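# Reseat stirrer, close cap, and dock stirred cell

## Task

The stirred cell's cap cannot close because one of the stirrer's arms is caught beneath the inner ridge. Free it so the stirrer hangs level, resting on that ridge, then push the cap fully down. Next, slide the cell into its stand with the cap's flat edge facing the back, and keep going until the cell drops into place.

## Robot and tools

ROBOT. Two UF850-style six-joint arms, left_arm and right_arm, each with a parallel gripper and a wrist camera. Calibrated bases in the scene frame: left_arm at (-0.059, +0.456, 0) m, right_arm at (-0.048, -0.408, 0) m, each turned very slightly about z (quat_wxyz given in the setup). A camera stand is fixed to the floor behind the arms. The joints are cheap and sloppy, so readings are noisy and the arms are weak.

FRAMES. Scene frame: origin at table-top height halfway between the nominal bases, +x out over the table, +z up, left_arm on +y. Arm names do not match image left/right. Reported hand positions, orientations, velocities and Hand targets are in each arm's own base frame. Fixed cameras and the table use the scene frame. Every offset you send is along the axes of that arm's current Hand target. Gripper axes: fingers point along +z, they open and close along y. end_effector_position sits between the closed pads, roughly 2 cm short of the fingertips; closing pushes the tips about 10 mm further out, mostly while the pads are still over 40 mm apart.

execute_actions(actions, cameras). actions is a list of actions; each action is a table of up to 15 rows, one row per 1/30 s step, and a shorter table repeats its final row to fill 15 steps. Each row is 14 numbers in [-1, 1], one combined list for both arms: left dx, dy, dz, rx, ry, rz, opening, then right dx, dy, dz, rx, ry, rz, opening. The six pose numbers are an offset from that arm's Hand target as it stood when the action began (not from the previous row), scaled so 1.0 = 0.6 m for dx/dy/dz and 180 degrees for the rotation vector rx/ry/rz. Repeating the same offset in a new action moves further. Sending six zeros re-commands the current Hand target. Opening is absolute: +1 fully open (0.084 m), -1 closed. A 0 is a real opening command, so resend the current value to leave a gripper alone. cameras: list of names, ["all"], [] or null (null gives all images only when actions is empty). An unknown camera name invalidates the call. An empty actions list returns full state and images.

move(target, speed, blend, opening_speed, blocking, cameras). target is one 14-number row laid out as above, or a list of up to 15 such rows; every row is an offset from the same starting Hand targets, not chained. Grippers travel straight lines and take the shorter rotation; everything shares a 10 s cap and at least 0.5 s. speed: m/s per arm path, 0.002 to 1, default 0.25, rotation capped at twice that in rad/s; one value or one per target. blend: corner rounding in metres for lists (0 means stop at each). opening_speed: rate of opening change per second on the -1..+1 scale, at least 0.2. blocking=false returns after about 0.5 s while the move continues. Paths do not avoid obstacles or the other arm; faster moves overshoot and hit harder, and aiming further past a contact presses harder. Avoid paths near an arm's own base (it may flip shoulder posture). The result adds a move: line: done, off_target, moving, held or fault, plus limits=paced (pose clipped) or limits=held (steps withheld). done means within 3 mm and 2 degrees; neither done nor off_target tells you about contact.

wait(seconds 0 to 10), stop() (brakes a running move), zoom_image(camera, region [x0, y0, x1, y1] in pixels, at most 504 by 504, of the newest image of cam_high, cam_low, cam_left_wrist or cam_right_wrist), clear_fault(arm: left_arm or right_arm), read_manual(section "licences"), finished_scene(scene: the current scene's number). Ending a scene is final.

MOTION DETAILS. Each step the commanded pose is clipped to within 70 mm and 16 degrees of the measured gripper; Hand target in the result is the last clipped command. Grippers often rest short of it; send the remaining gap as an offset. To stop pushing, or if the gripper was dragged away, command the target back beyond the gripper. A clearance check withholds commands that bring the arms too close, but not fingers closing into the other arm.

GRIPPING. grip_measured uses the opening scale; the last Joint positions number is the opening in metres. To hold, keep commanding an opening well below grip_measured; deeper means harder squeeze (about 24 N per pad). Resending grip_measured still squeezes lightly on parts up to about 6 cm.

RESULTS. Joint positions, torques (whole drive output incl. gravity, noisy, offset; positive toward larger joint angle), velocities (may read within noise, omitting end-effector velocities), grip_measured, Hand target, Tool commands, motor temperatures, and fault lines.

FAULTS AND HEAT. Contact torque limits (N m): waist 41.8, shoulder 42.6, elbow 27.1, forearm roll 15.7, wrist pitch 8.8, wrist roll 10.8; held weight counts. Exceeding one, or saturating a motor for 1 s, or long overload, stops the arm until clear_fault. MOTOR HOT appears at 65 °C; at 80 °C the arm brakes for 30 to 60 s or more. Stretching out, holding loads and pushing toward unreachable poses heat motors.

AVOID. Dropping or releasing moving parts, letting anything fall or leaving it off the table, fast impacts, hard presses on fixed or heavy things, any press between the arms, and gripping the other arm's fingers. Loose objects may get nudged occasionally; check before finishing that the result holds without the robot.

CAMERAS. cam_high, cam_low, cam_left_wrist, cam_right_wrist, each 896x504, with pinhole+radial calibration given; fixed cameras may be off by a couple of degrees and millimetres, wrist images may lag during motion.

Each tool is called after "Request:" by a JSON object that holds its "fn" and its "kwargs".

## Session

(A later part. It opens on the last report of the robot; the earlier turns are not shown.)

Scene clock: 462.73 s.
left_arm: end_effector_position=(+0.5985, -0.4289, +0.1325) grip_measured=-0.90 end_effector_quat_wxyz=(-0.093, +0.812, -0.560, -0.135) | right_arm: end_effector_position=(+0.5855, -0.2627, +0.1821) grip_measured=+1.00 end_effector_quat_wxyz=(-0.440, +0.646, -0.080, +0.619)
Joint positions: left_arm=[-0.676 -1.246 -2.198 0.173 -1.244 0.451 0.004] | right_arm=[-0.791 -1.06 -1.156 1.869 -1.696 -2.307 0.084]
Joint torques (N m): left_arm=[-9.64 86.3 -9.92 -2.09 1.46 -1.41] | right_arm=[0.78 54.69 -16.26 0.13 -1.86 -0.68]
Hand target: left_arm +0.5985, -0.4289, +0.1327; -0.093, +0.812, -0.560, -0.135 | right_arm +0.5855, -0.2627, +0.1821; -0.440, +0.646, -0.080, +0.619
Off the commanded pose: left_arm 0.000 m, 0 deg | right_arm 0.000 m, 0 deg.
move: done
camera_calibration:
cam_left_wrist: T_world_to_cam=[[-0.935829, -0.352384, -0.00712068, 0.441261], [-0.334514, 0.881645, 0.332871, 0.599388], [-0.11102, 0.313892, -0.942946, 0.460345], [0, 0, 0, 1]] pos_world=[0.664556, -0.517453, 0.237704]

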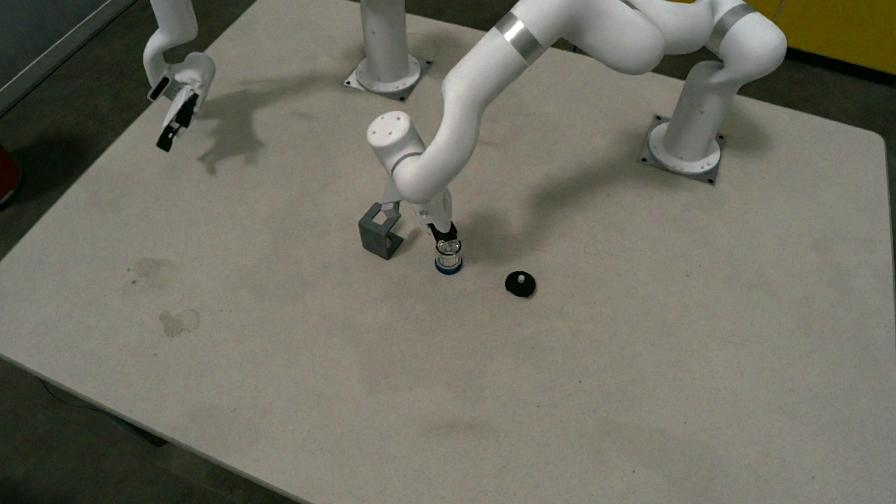

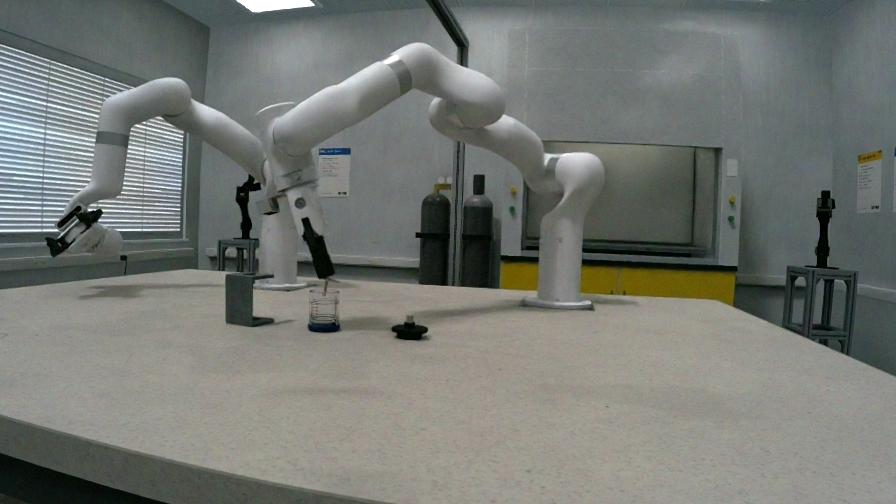

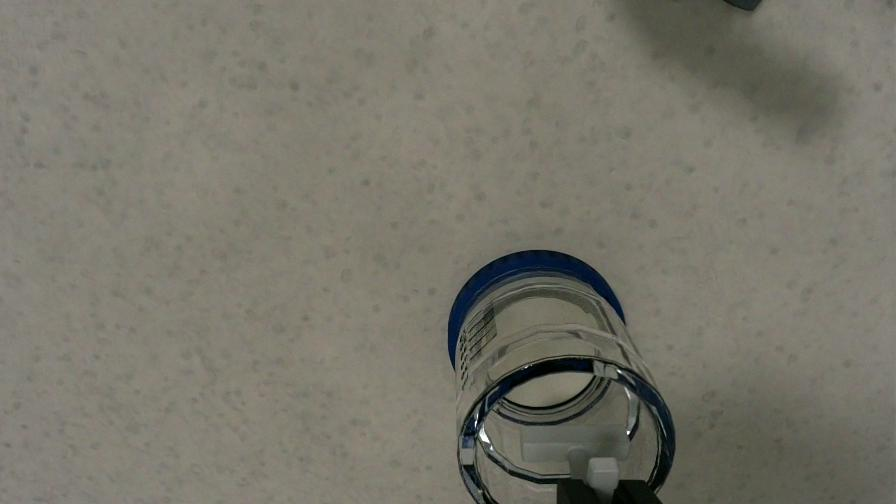

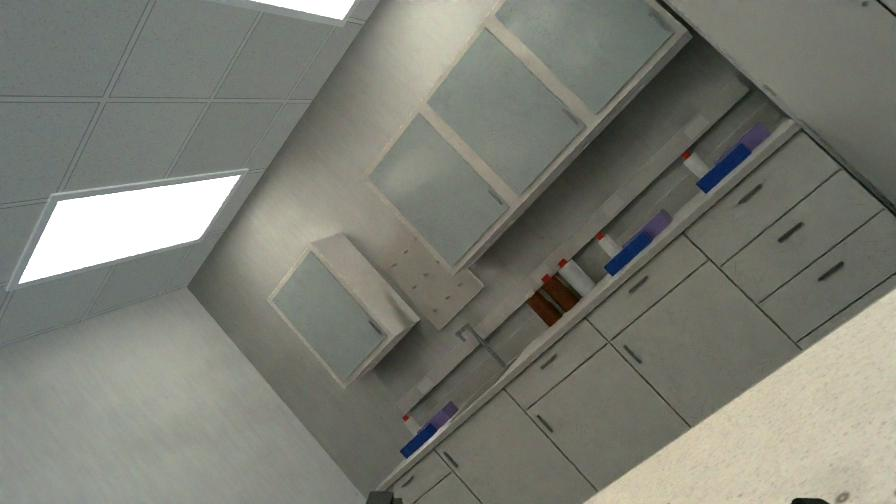

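Request:
{"fn": "move", "kwargs": {"target": [0.0202,0,0.046,0,0,0,-1,0,0,0,0,0,0,1], "speed": 0.03, "cameras": ["all"]}}

Request:
{"fn": "zoom_image", "kwargs": {"camera": "cam_low", "region": [290, 260, 360, 340]}}

Request:
{"fn": "zoom_image", "kwargs": {"camera": "cam_high", "region": [420, 200, 490, 280]}}

Request:
{"fn": "zoom_image", "kwargs": {"camera": "cam_left_wrist", "region": [400, 250, 800, 504]}}

Scene clock: 476.03 s.
left_arm: end_effector_position=(+0.5995, -0.4314, +0.1027) grip_measured=-1.00 end_effector_quat_wxyz=(-0.093, +0.812, -0.560, -0.135) | right_arm: end_effector_position=(+0.5855, -0.2627, +0.1821) grip_measured=+1.00 end_effector_quat_wxyz=(-0.440, +0.646, -0.080, +0.619)
Joint positions: left_arm=[-0.678 -1.294 -2.22 0.175 -1.218 0.445 0] | right_arm=[-0.791 -1.06 -1.156 1.869 -1.696 -2.307 0.084]
Joint torques (N m): left_arm=[-7.56 28.57 -33.07 2.77 -0.01 -1.4] | right_arm=[0.14 55.57 -16.05 0.43 -1.88 -0.64]
Hand target: left_arm +0.5994, -0.4313, +0.1027; -0.093, +0.812, -0.560, -0.135 | right_arm +0.5855, -0.2627, +0.1821; -0.440, +0.646, -0.080, +0.619
Off the commanded pose: left_arm 0.000 m, 0 deg | right_arm 0.000 m, 0 deg.
move: done
camera_calibration:
cam_left_wrist: T_world_to_cam=[[-0.93583, -0.352371, -0.00752228, 0.441136], [-0.33471, 0.881834, 0.33217, 0.612065], [-0.110414, 0.313373, -0.943189, 0.432569], [0, 0, 0, 1]] pos_world=[0.665454, -0.519851, 0.208003]

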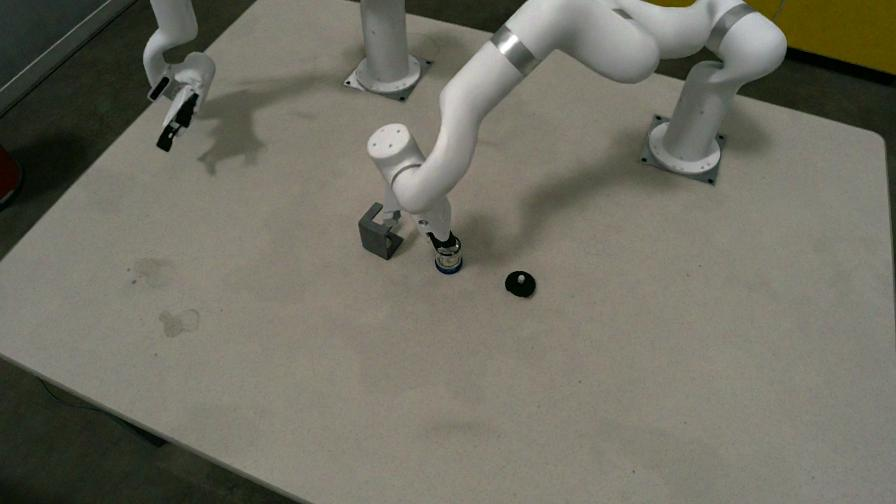

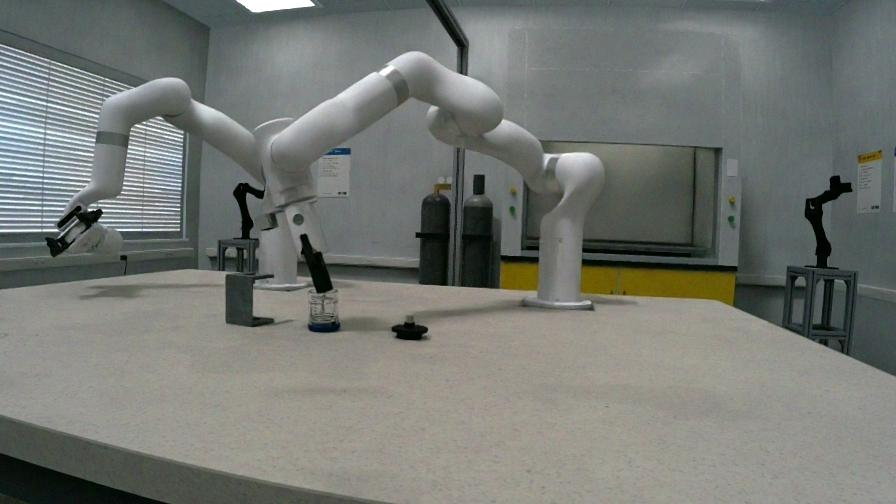

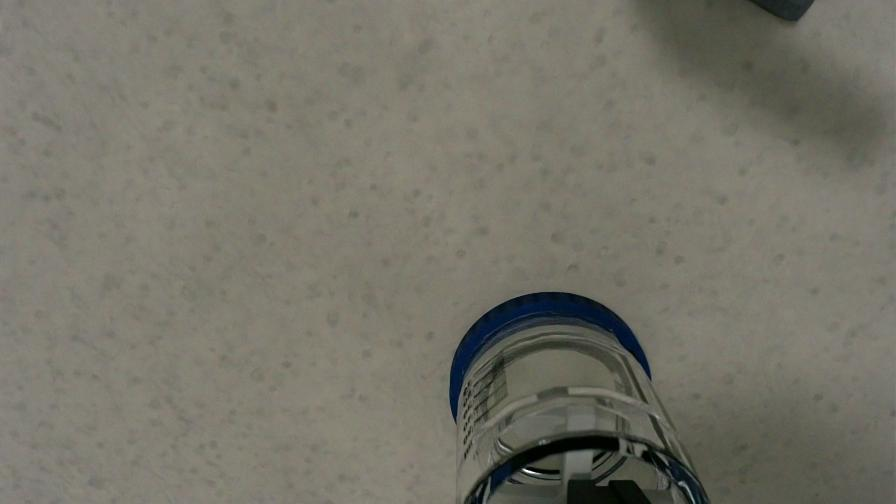

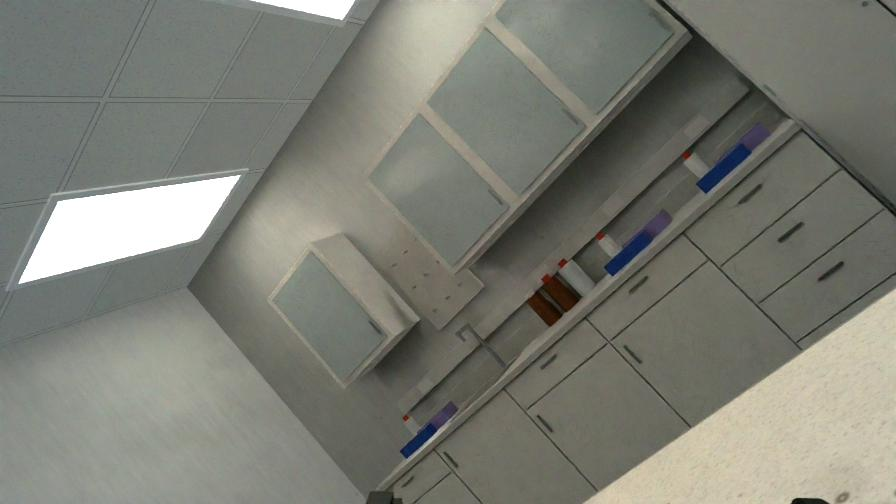

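Scaled by 6.300.

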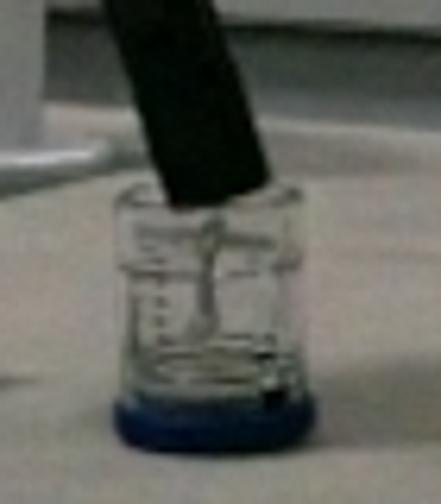

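Scaled by 6.300.

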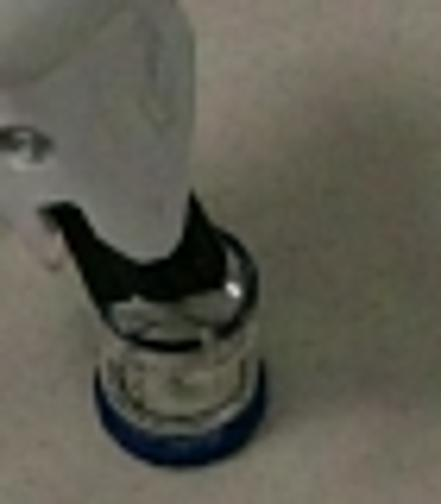

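Scaled by 1.260.

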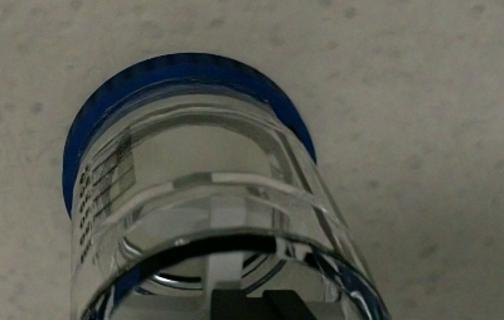

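Request:
{"fn": "move", "kwargs": {"target": [0,0,-0.1,0,0,0,-0.9,0,0,0,0,0,0,1], "speed": 0.06, "cameras": ["all"]}}

Request:
{"fn": "zoom_image", "kwargs": {"camera": "cam_low", "region": [290, 260, 360, 340]}}

Request:
{"fn": "zoom_image", "kwargs": {"camera": "cam_left_wrist", "region": [400, 200, 750, 504]}}

Scene clock: 481.63 s.
left_arm: end_effector_position=(+0.6064, -0.4494, +0.1595) grip_measured=-0.92 end_effector_quat_wxyz=(-0.093, +0.812, -0.560, -0.135) | right_arm: end_effector_position=(+0.5855, -0.2627, +0.1821) grip_measured=+1.00 end_effector_quat_wxyz=(-0.440, +0.646, -0.080, +0.619)
Joint positions: left_arm=[-0.69 -1.311 -2.381 0.164 -1.361 0.46 0.003] | right_arm=[-0.791 -1.06 -1.156 1.869 -1.696 -2.307 0.084]
Joint torques (N m): left_arm=[-10.25 28.55 -33.4 -1.87 -2.3 1.12] | right_arm=[-0.11 55.92 -16.45 0.57 -1.86 -0.68]
Hand target: left_arm +0.6064, -0.4494, +0.1594; -0.093, +0.812, -0.560, -0.135 | right_arm +0.5855, -0.2627, +0.1821; -0.440, +0.646, -0.080, +0.619
Off the commanded pose: left_arm 0.000 m, 0 deg | right_arm 0.000 m, 0 deg.
move: done
camera_calibration:
cam_left_wrist: T_world_to_cam=[[-0.935827, -0.352384, -0.00730459, 0.441577], [-0.334619, 0.881759, 0.332463, 0.611289], [-0.110714, 0.313573, -0.943088, 0.492859], [0, 0, 0, 1]] pos_world=[0.672355, -0.537952, 0.264803]

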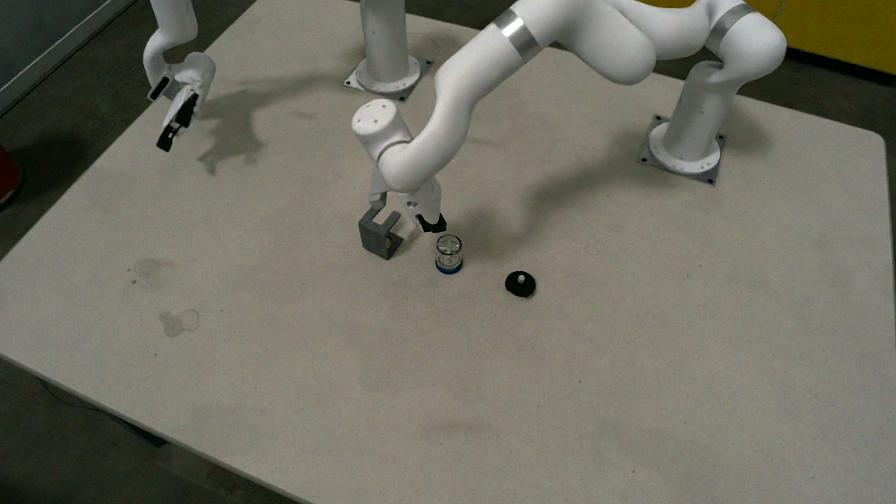

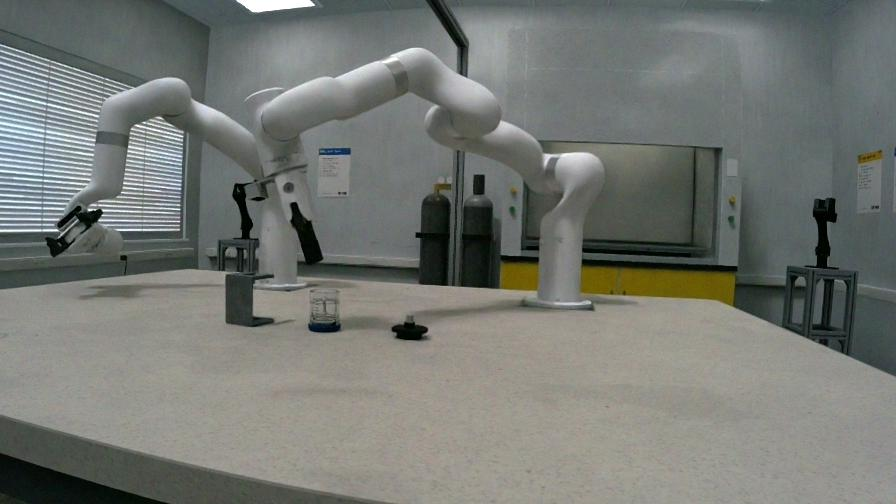

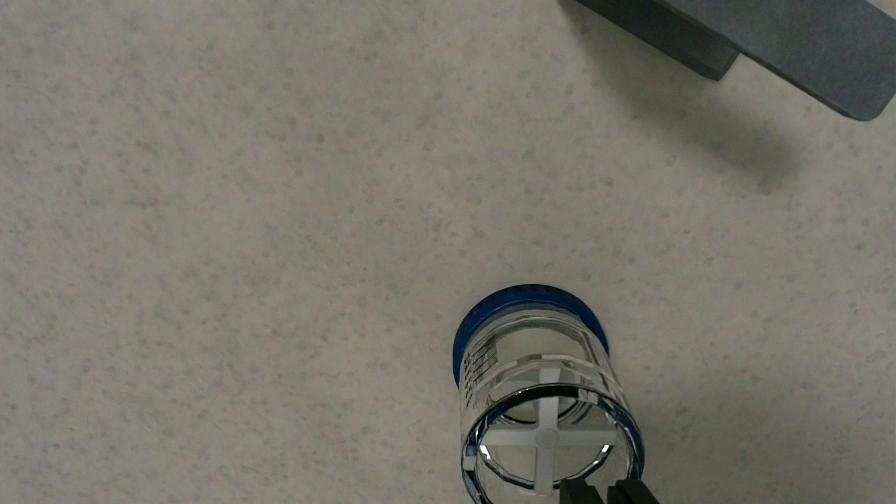

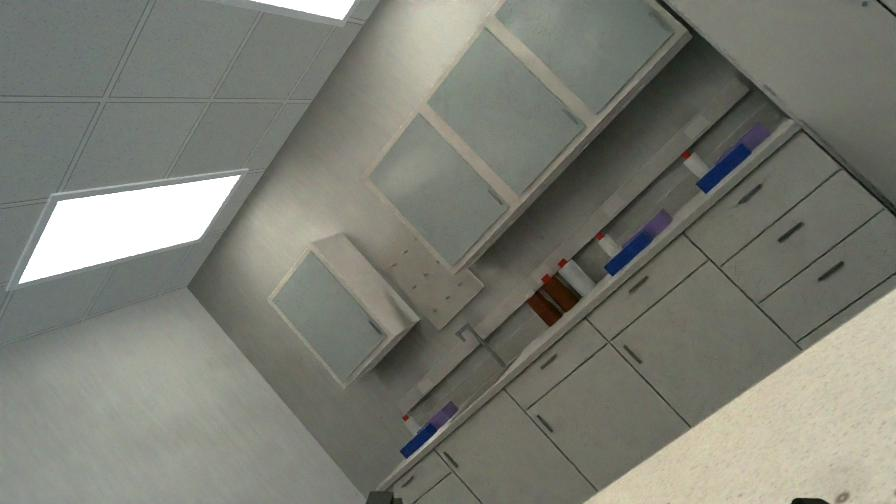

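Scaled by 6.300.

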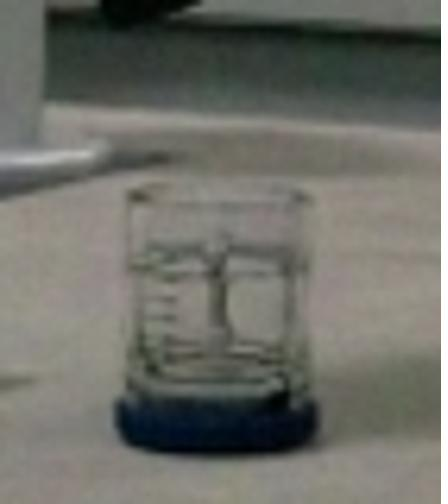

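Scaled by 1.440.

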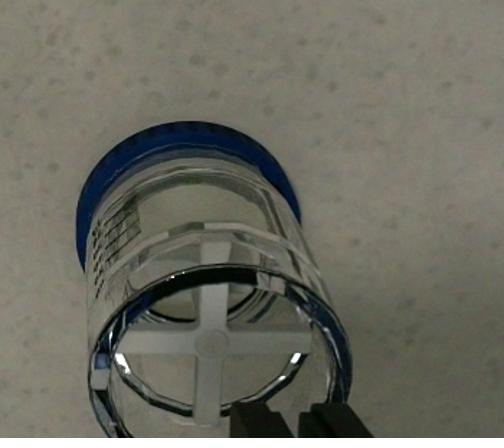

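Request:
{"fn": "move", "kwargs": {"target": [-0.286,-0.114,0.115,-0.063,0.092,-0.381,0,0,0,0,0,0,0,1], "cameras": ["all"]}}

Request:
{"fn": "zoom_image", "kwargs": {"camera": "cam_low", "region": [360, 240, 460, 350]}}

Request:
{"fn": "zoom_image", "kwargs": {"camera": "cam_high", "region": [470, 200, 570, 310]}}

Scene clock: 504.30 s.
left_arm: end_effector_position=(+0.6045, -0.2525, +0.1497) grip_measured=-0.01 end_effector_quat_wxyz=(+0.000, +1.000, +0.001, +0.000) | right_arm: end_effector_position=(+0.5855, -0.2627, +0.1821) grip_measured=+1.00 end_effector_quat_wxyz=(-0.440, +0.646, -0.080, +0.619)
Joint positions: left_arm=[-0.396 -0.786 -1.444 0.001 -0.657 -0.398 0.044] | right_arm=[-0.791 -1.06 -1.156 1.869 -1.696 -2.307 0.084]
Joint torques (N m): left_arm=[10.08 70.73 -8.09 2.4 1.88 -1.52] | right_arm=[-0.49 54.79 -16.32 0.13 -1.88 -0.71]
Hand target: left_arm +0.6046, -0.2525, +0.1497; +0.000, +1.000, +0.001, +0.000 | right_arm +0.5855, -0.2627, +0.1821; -0.440, +0.646, -0.080, +0.619
Off the commanded pose: left_arm 0.000 m, 0 deg | right_arm 0.000 m, 0 deg.
move: done
camera_calibration:
cam_left_wrist: T_world_to_cam=[[0.000527787, -0.999959, -0.00900317, -0.220192], [-0.999959, -0.000608932, 0.00901263, 0.668143], [-0.00901775, 0.00899804, -0.999919, 0.291701], [0, 0, 0, 1]] pos_world=[0.670863, -0.222401, 0.283673]

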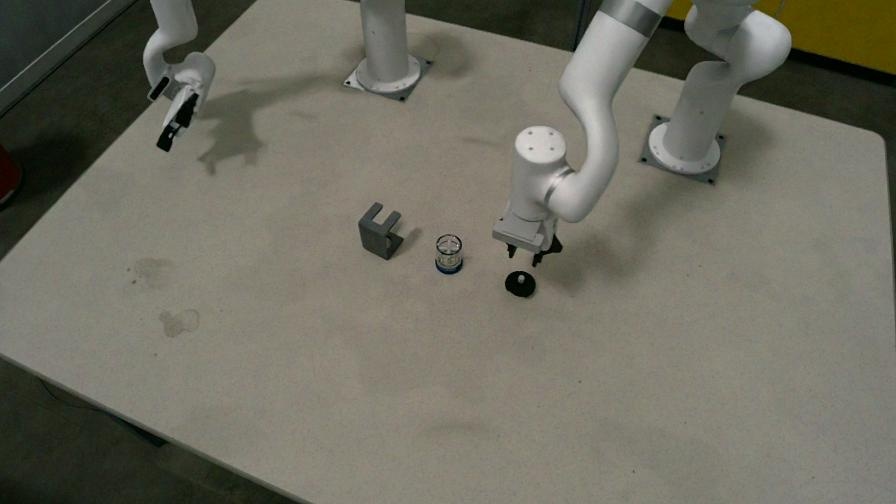

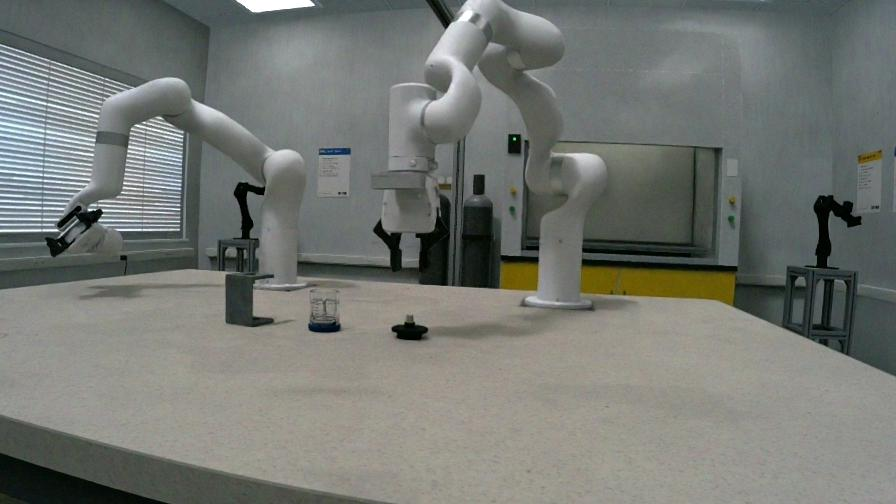

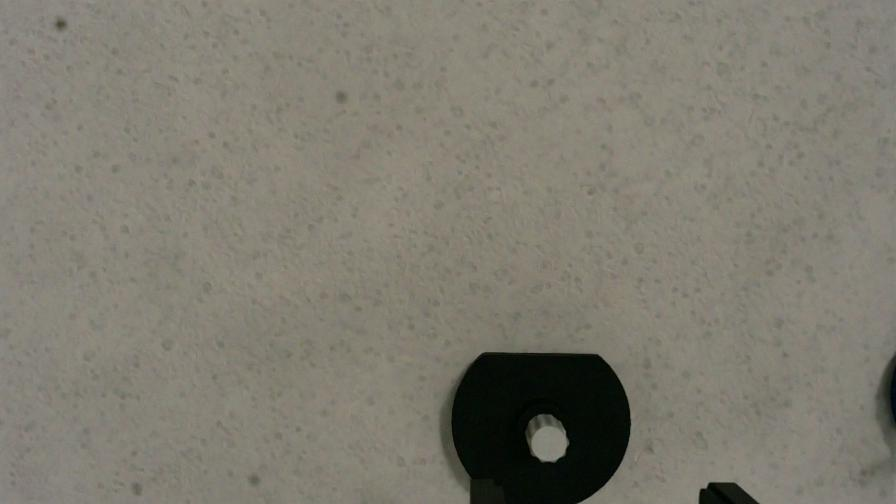

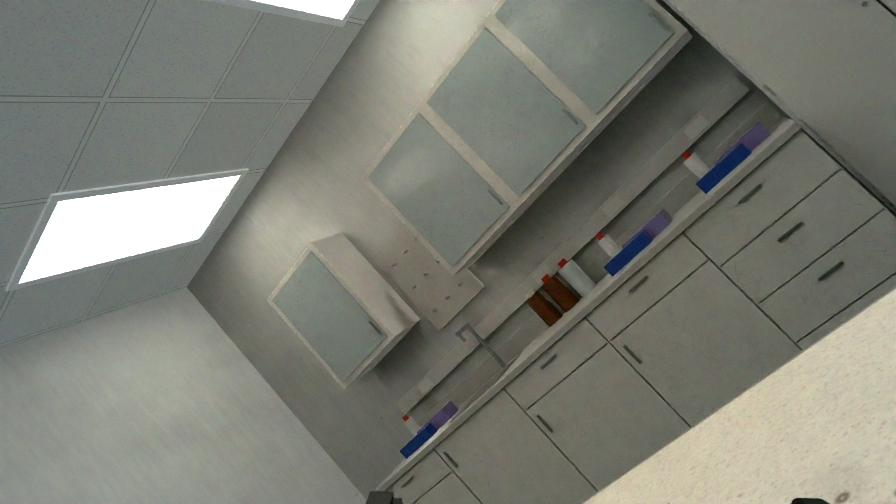

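Scaled by 4.582.

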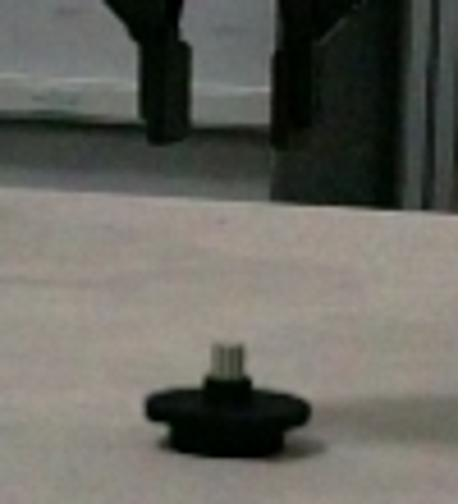

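Scaled by 4.582.

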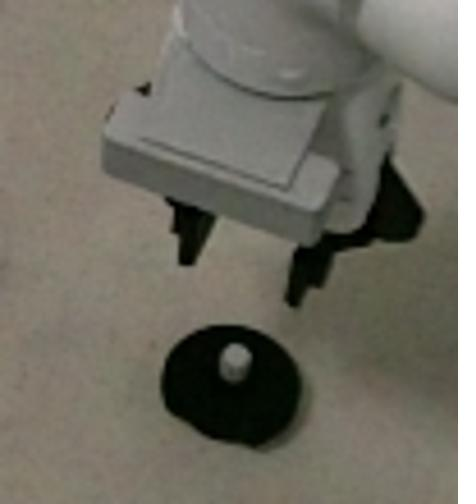

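Request:
{"fn": "move", "kwargs": {"target": [-0.002,-0.001,0.163,0,0,0,0,0,0,0,0,0,0,1], "speed": 0.1}}

Request:
{"fn": "move", "kwargs": {"target": [0,0,0,0,0,0,-1,0,0,0,0,0,0,1], "opening_speed": 0.8}}

Request:
{"fn": "move", "kwargs": {"target": [0,0,-0.18,0,0,0,-1,0,0,0,0,0,0,1], "speed": 0.1, "cameras": ["cam_low","cam_left_wrist"]}}

Request:
{"fn": "zoom_image", "kwargs": {"camera": "cam_low", "region": [360, 220, 460, 330]}}

Scene clock: 514.53 s.
left_arm: end_effector_position=(+0.6034, -0.2519, +0.0519) grip_measured=-0.01 end_effector_quat_wxyz=(+0.000, +1.000, +0.001, +0.000) | right_arm: end_effector_position=(+0.5855, -0.2627, +0.1821) grip_measured=+1.00 end_effector_quat_wxyz=(-0.440, +0.646, -0.080, +0.619)
Joint positions: left_arm=[-0.396 -0.938 -1.45 0.001 -0.511 -0.398 0.044] | right_arm=[-0.791 -1.06 -1.156 1.869 -1.696 -2.307 0.084]
Joint torques (N m): left_arm=[10.74 20.88 -28.73 2.26 1.85 -1.37] | right_arm=[0.09 56.35 -16.01 0.65 -1.75 -0.67]
Hand target: left_arm +0.6034, -0.2519, +0.0519; +0.000, +1.000, +0.001, +0.000 | right_arm +0.5855, -0.2627, +0.1821; -0.440, +0.646, -0.080, +0.619
Off the commanded pose: left_arm 0.000 m, 0 deg | right_arm 0.000 m, 0 deg.
move: done

Scene clock: 516.00 s.
left_arm: end_effector_position=(+0.6034, -0.2519, +0.0519) grip_measured=-0.58 end_effector_quat_wxyz=(+0.000, +1.000, +0.001, +0.000) | right_arm: end_effector_position=(+0.5855, -0.2627, +0.1821) grip_measured=+1.00 end_effector_quat_wxyz=(-0.440, +0.646, -0.080, +0.619)
Joint positions: left_arm=[-0.396 -0.938 -1.45 0.001 -0.511 -0.398 0.019] | right_arm=[-0.791 -1.06 -1.156 1.869 -1.696 -2.307 0.084]
Joint torques (N m): left_arm=[10.03 21.55 -27.66 2.42 1.68 -1.33] | right_arm=[1.07 56.04 -15.85 0.22 -1.81 -0.58]
Hand target: left_arm +0.6034, -0.2519, +0.0519; +0.000, +1.000, +0.001, +0.000 | right_arm +0.5855, -0.2627, +0.1821; -0.440, +0.646, -0.080, +0.619
Off the commanded pose: left_arm 0.000 m, 0 deg | right_arm 0.000 m, 0 deg.
move: done

Scene clock: 517.47 s.
left_arm: end_effector_position=(+0.6033, -0.2518, +0.1598) grip_measured=-0.58 end_effector_quat_wxyz=(+0.000, +1.000, +0.001, +0.000) | right_arm: end_effector_position=(+0.5855, -0.2627, +0.1821) grip_measured=+1.00 end_effector_quat_wxyz=(-0.440, +0.646, -0.080, +0.619)
Joint positions: left_arm=[-0.396 -0.769 -1.441 0.001 -0.672 -0.398 0.019] | right_arm=[-0.791 -1.06 -1.156 1.869 -1.696 -2.307 0.084]
Joint torques (N m): left_arm=[-4.9 72.01 -31.2 -2.27 -1.59 1.12] | right_arm=[0.37 57.46 -16.13 0.47 -1.76 -0.54]
Hand target: left_arm +0.6034, -0.2519, +0.1599; +0.000, +1.000, +0.001, +0.000 | right_arm +0.5855, -0.2627, +0.1821; -0.440, +0.646, -0.080, +0.619
Off the commanded pose: left_arm 0.000 m, 0 deg | right_arm 0.000 m, 0 deg.
move: done
camera_calibration:
cam_left_wrist: T_world_to_cam=[[0.00042706, -0.999958, -0.0091024, -0.219303], [-0.999959, -0.000509111, 0.00901378, 0.666874], [-0.00901804, 0.00909818, -0.999918, 0.301905], [0, 0, 0, 1]] pos_world=[0.669663, -0.221701, 0.293873]
Images, in order (width x height): cam_low 896x504, cam_left_wrist 896x504.

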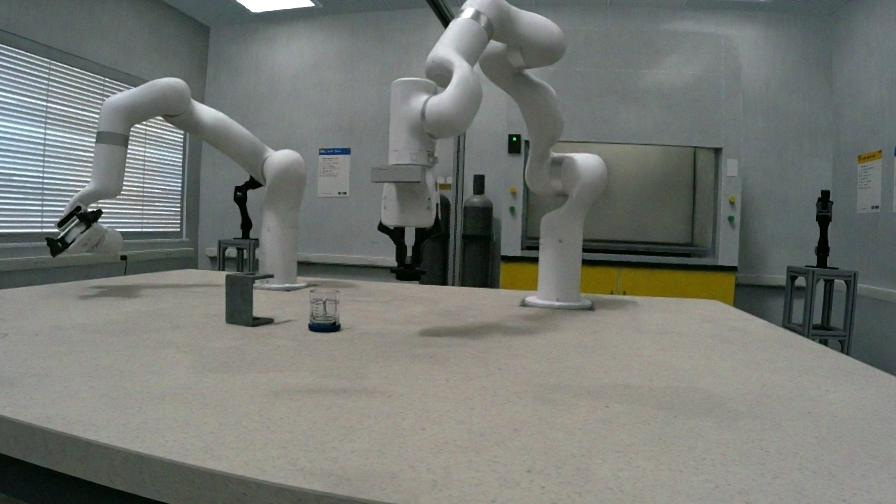

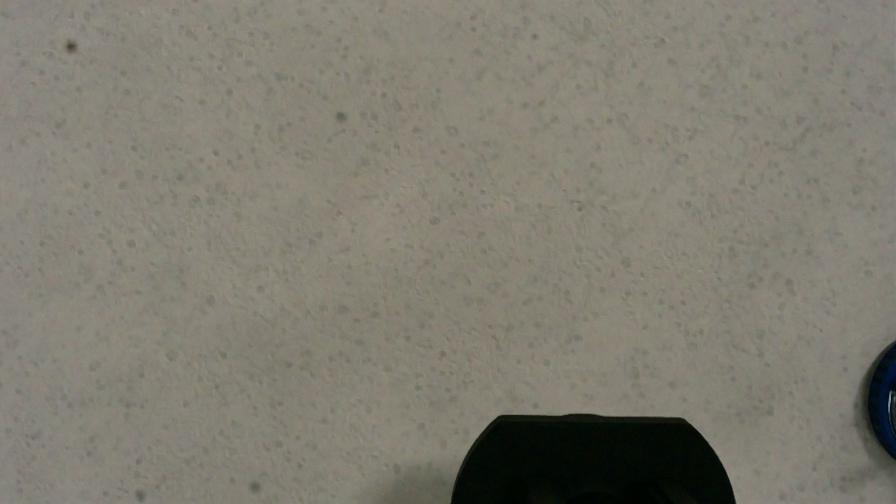

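Scaled by 4.582.

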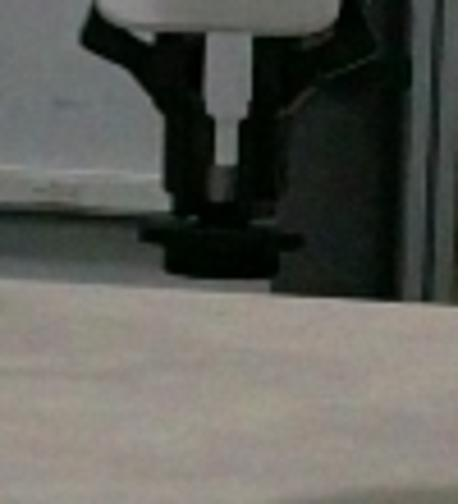

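Request:
{"fn": "move", "kwargs": {"target": [-0.105,0.2845,0,0,0,0.0306,-1,0,0,0,0,0,0,1], "speed": 0.15, "cameras": ["all"]}}

Scene clock: 524.27 s.
left_arm: end_effector_position=(+0.5406, -0.4227, +0.1598) grip_measured=-0.58 end_effector_quat_wxyz=(+0.000, +0.999, -0.047, +0.000) | right_arm: end_effector_position=(+0.5855, -0.2627, +0.1821) grip_measured=+1.00 end_effector_quat_wxyz=(-0.440, +0.646, -0.080, +0.619)
Joint positions: left_arm=[-0.664 -0.843 -1.569 0.001 -0.726 -0.57 0.019] | right_arm=[-0.791 -1.06 -1.156 1.869 -1.696 -2.307 0.084]
Joint torques (N m): left_arm=[-7.41 20.24 -32.28 2.22 -1.58 -1.57] | right_arm=[0.31 54.3 -16.11 0.37 -1.87 -0.65]
Hand target: left_arm +0.5406, -0.4227, +0.1598; +0.000, +0.999, -0.047, +0.000 | right_arm +0.5855, -0.2627, +0.1821; -0.440, +0.646, -0.080, +0.619
Off the commanded pose: left_arm 0.000 m, 0 deg | right_arm 0.000 m, 0 deg.
move: done
camera_calibration:
cam_left_wrist: T_world_to_cam=[[-0.0955203, -0.995386, -0.00903933, -0.336257], [-0.995395, 0.0954393, 0.00900331, 0.642168], [-0.00809907, 0.0098577, -0.999919, 0.302619], [0, 0, 0, 1]] pos_world=[0.609542, -0.398977, 0.293773]

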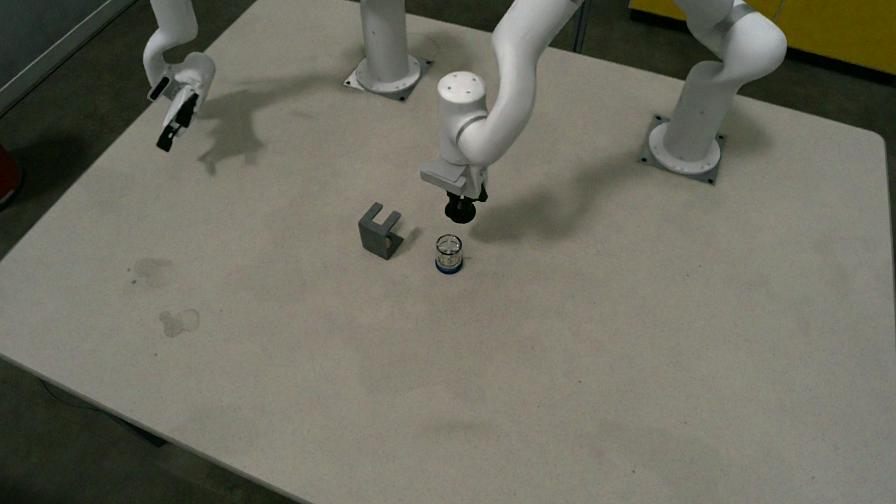

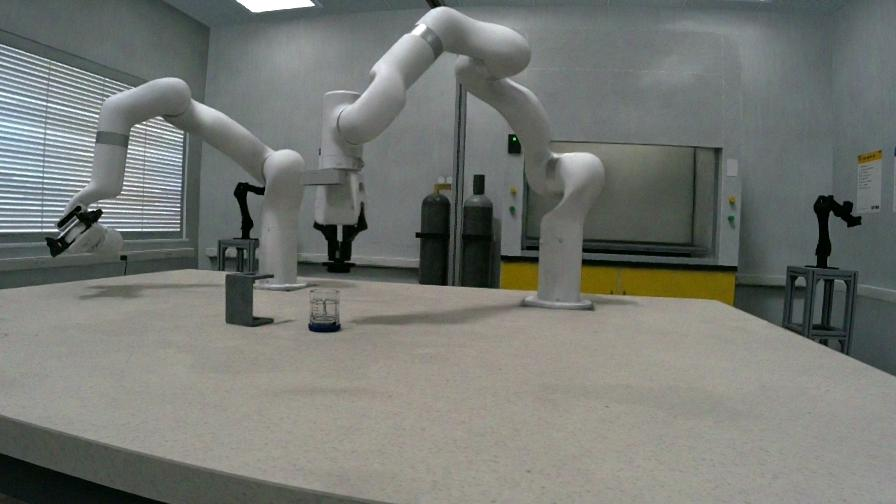

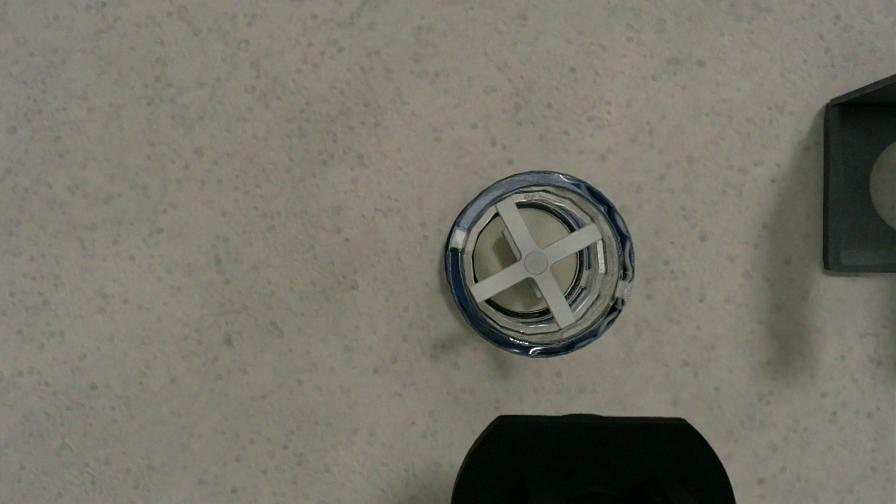

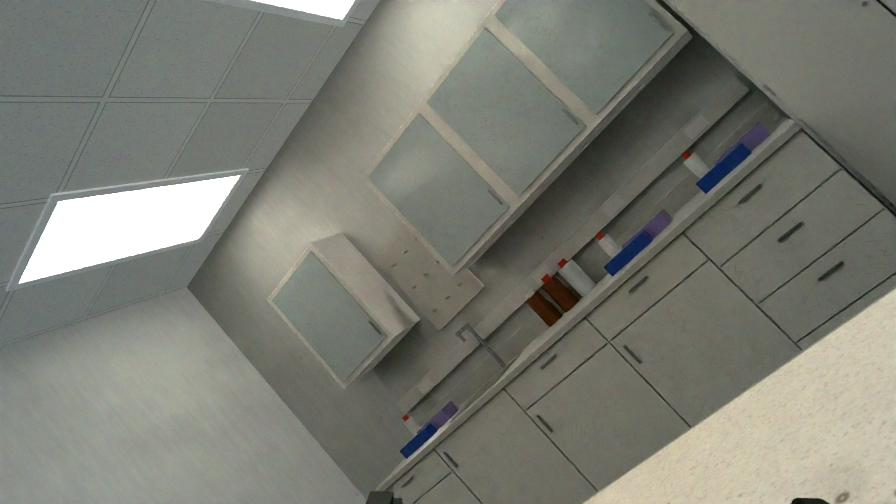

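Request:
{"fn": "move", "kwargs": {"target": [0.1035,-0.0102,0.042,0,0,0.006,-1,0,0,0,0,0,0,1], "speed": 0.1, "cameras": ["all"]}}

Request:
{"fn": "zoom_image", "kwargs": {"camera": "cam_low", "region": [280, 240, 370, 340]}}

Request:
{"fn": "zoom_image", "kwargs": {"camera": "cam_high", "region": [410, 200, 490, 290]}}

Scene clock: 545.70 s.
left_arm: end_effector_position=(+0.6030, -0.4225, +0.1346) grip_measured=-0.58 end_effector_quat_wxyz=(+0.000, +0.998, -0.057, +0.000) | right_arm: end_effector_position=(+0.5855, -0.2627, +0.1821) grip_measured=+1.00 end_effector_quat_wxyz=(-0.440, +0.646, -0.080, +0.619)
Joint positions: left_arm=[-0.611 -1.003 -1.789 0.001 -0.786 -0.498 0.019] | right_arm=[-0.791 -1.06 -1.156 1.869 -1.696 -2.307 0.084]
Joint torques (N m): left_arm=[11.43 23.63 -32.73 -2.06 -1.62 1.42] | right_arm=[0.71 55.96 -15.76 0.85 -1.86 -0.49]
Hand target: left_arm +0.6030, -0.4225, +0.1346; +0.000, +0.998, -0.057, +0.000 | right_arm +0.5855, -0.2627, +0.1821; -0.440, +0.646, -0.080, +0.619
Off the commanded pose: left_arm 0.000 m, 0 deg | right_arm 0.000 m, 0 deg.
move: done
camera_calibration:
cam_left_wrist: T_world_to_cam=[[-0.1144, -0.993393, -0.00913952, -0.31816], [-0.993405, 0.11432, 0.00885604, 0.711233], [-0.0077527, 0.0100924, -0.999919, 0.277902], [0, 0, 0, 1]] pos_world=[0.672299, -0.40017, 0.268673]

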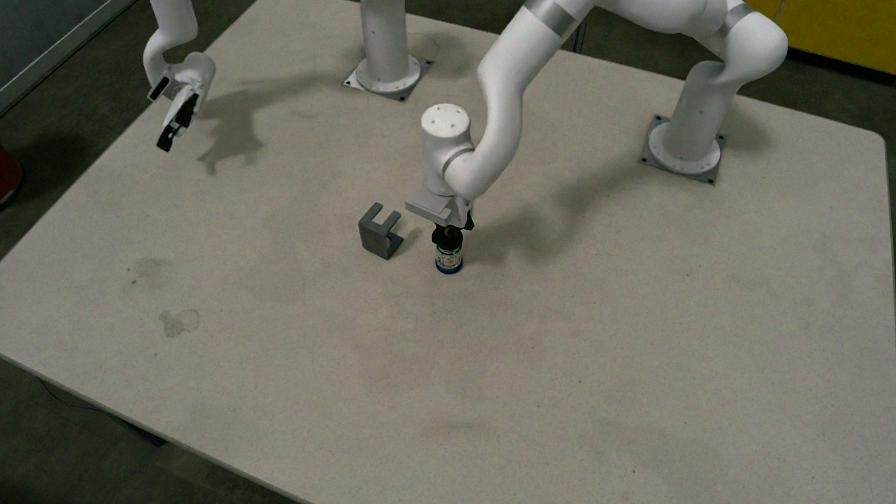

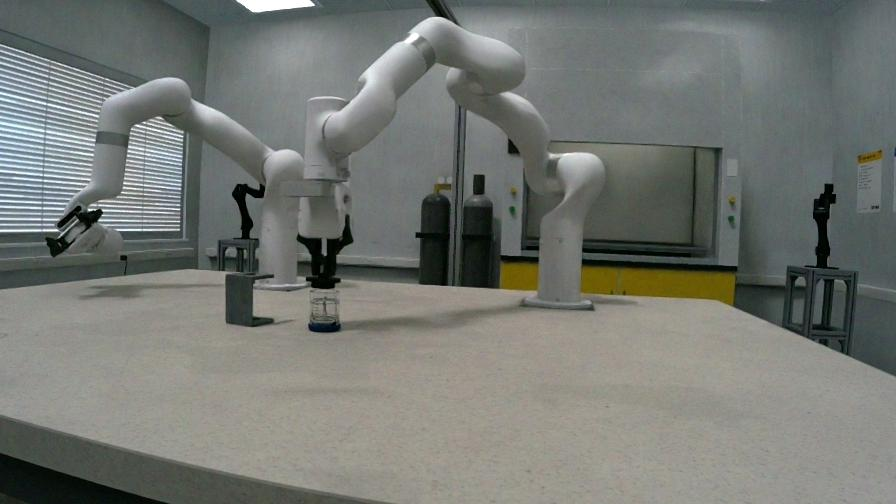

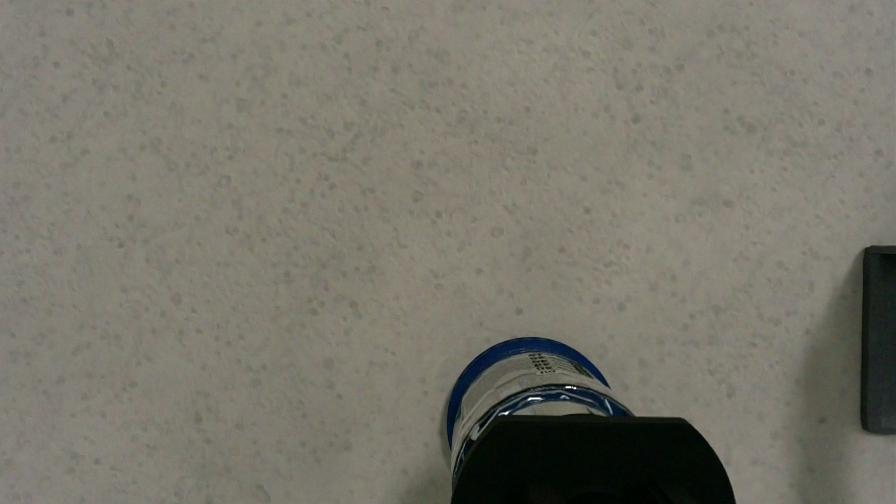

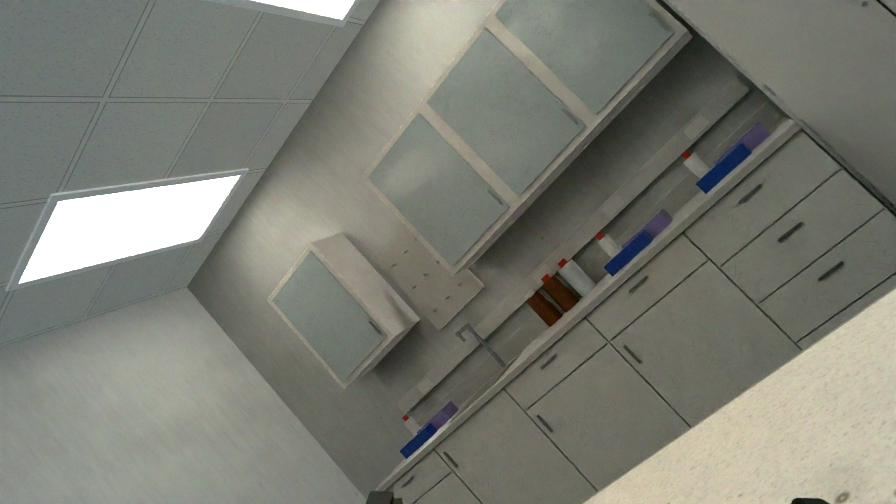

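Scaled by 5.040.

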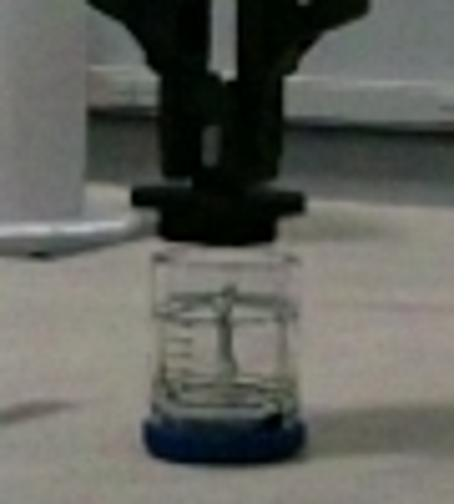

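Scaled by 5.600.

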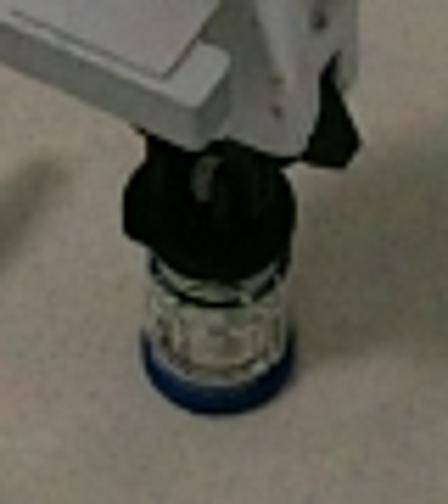

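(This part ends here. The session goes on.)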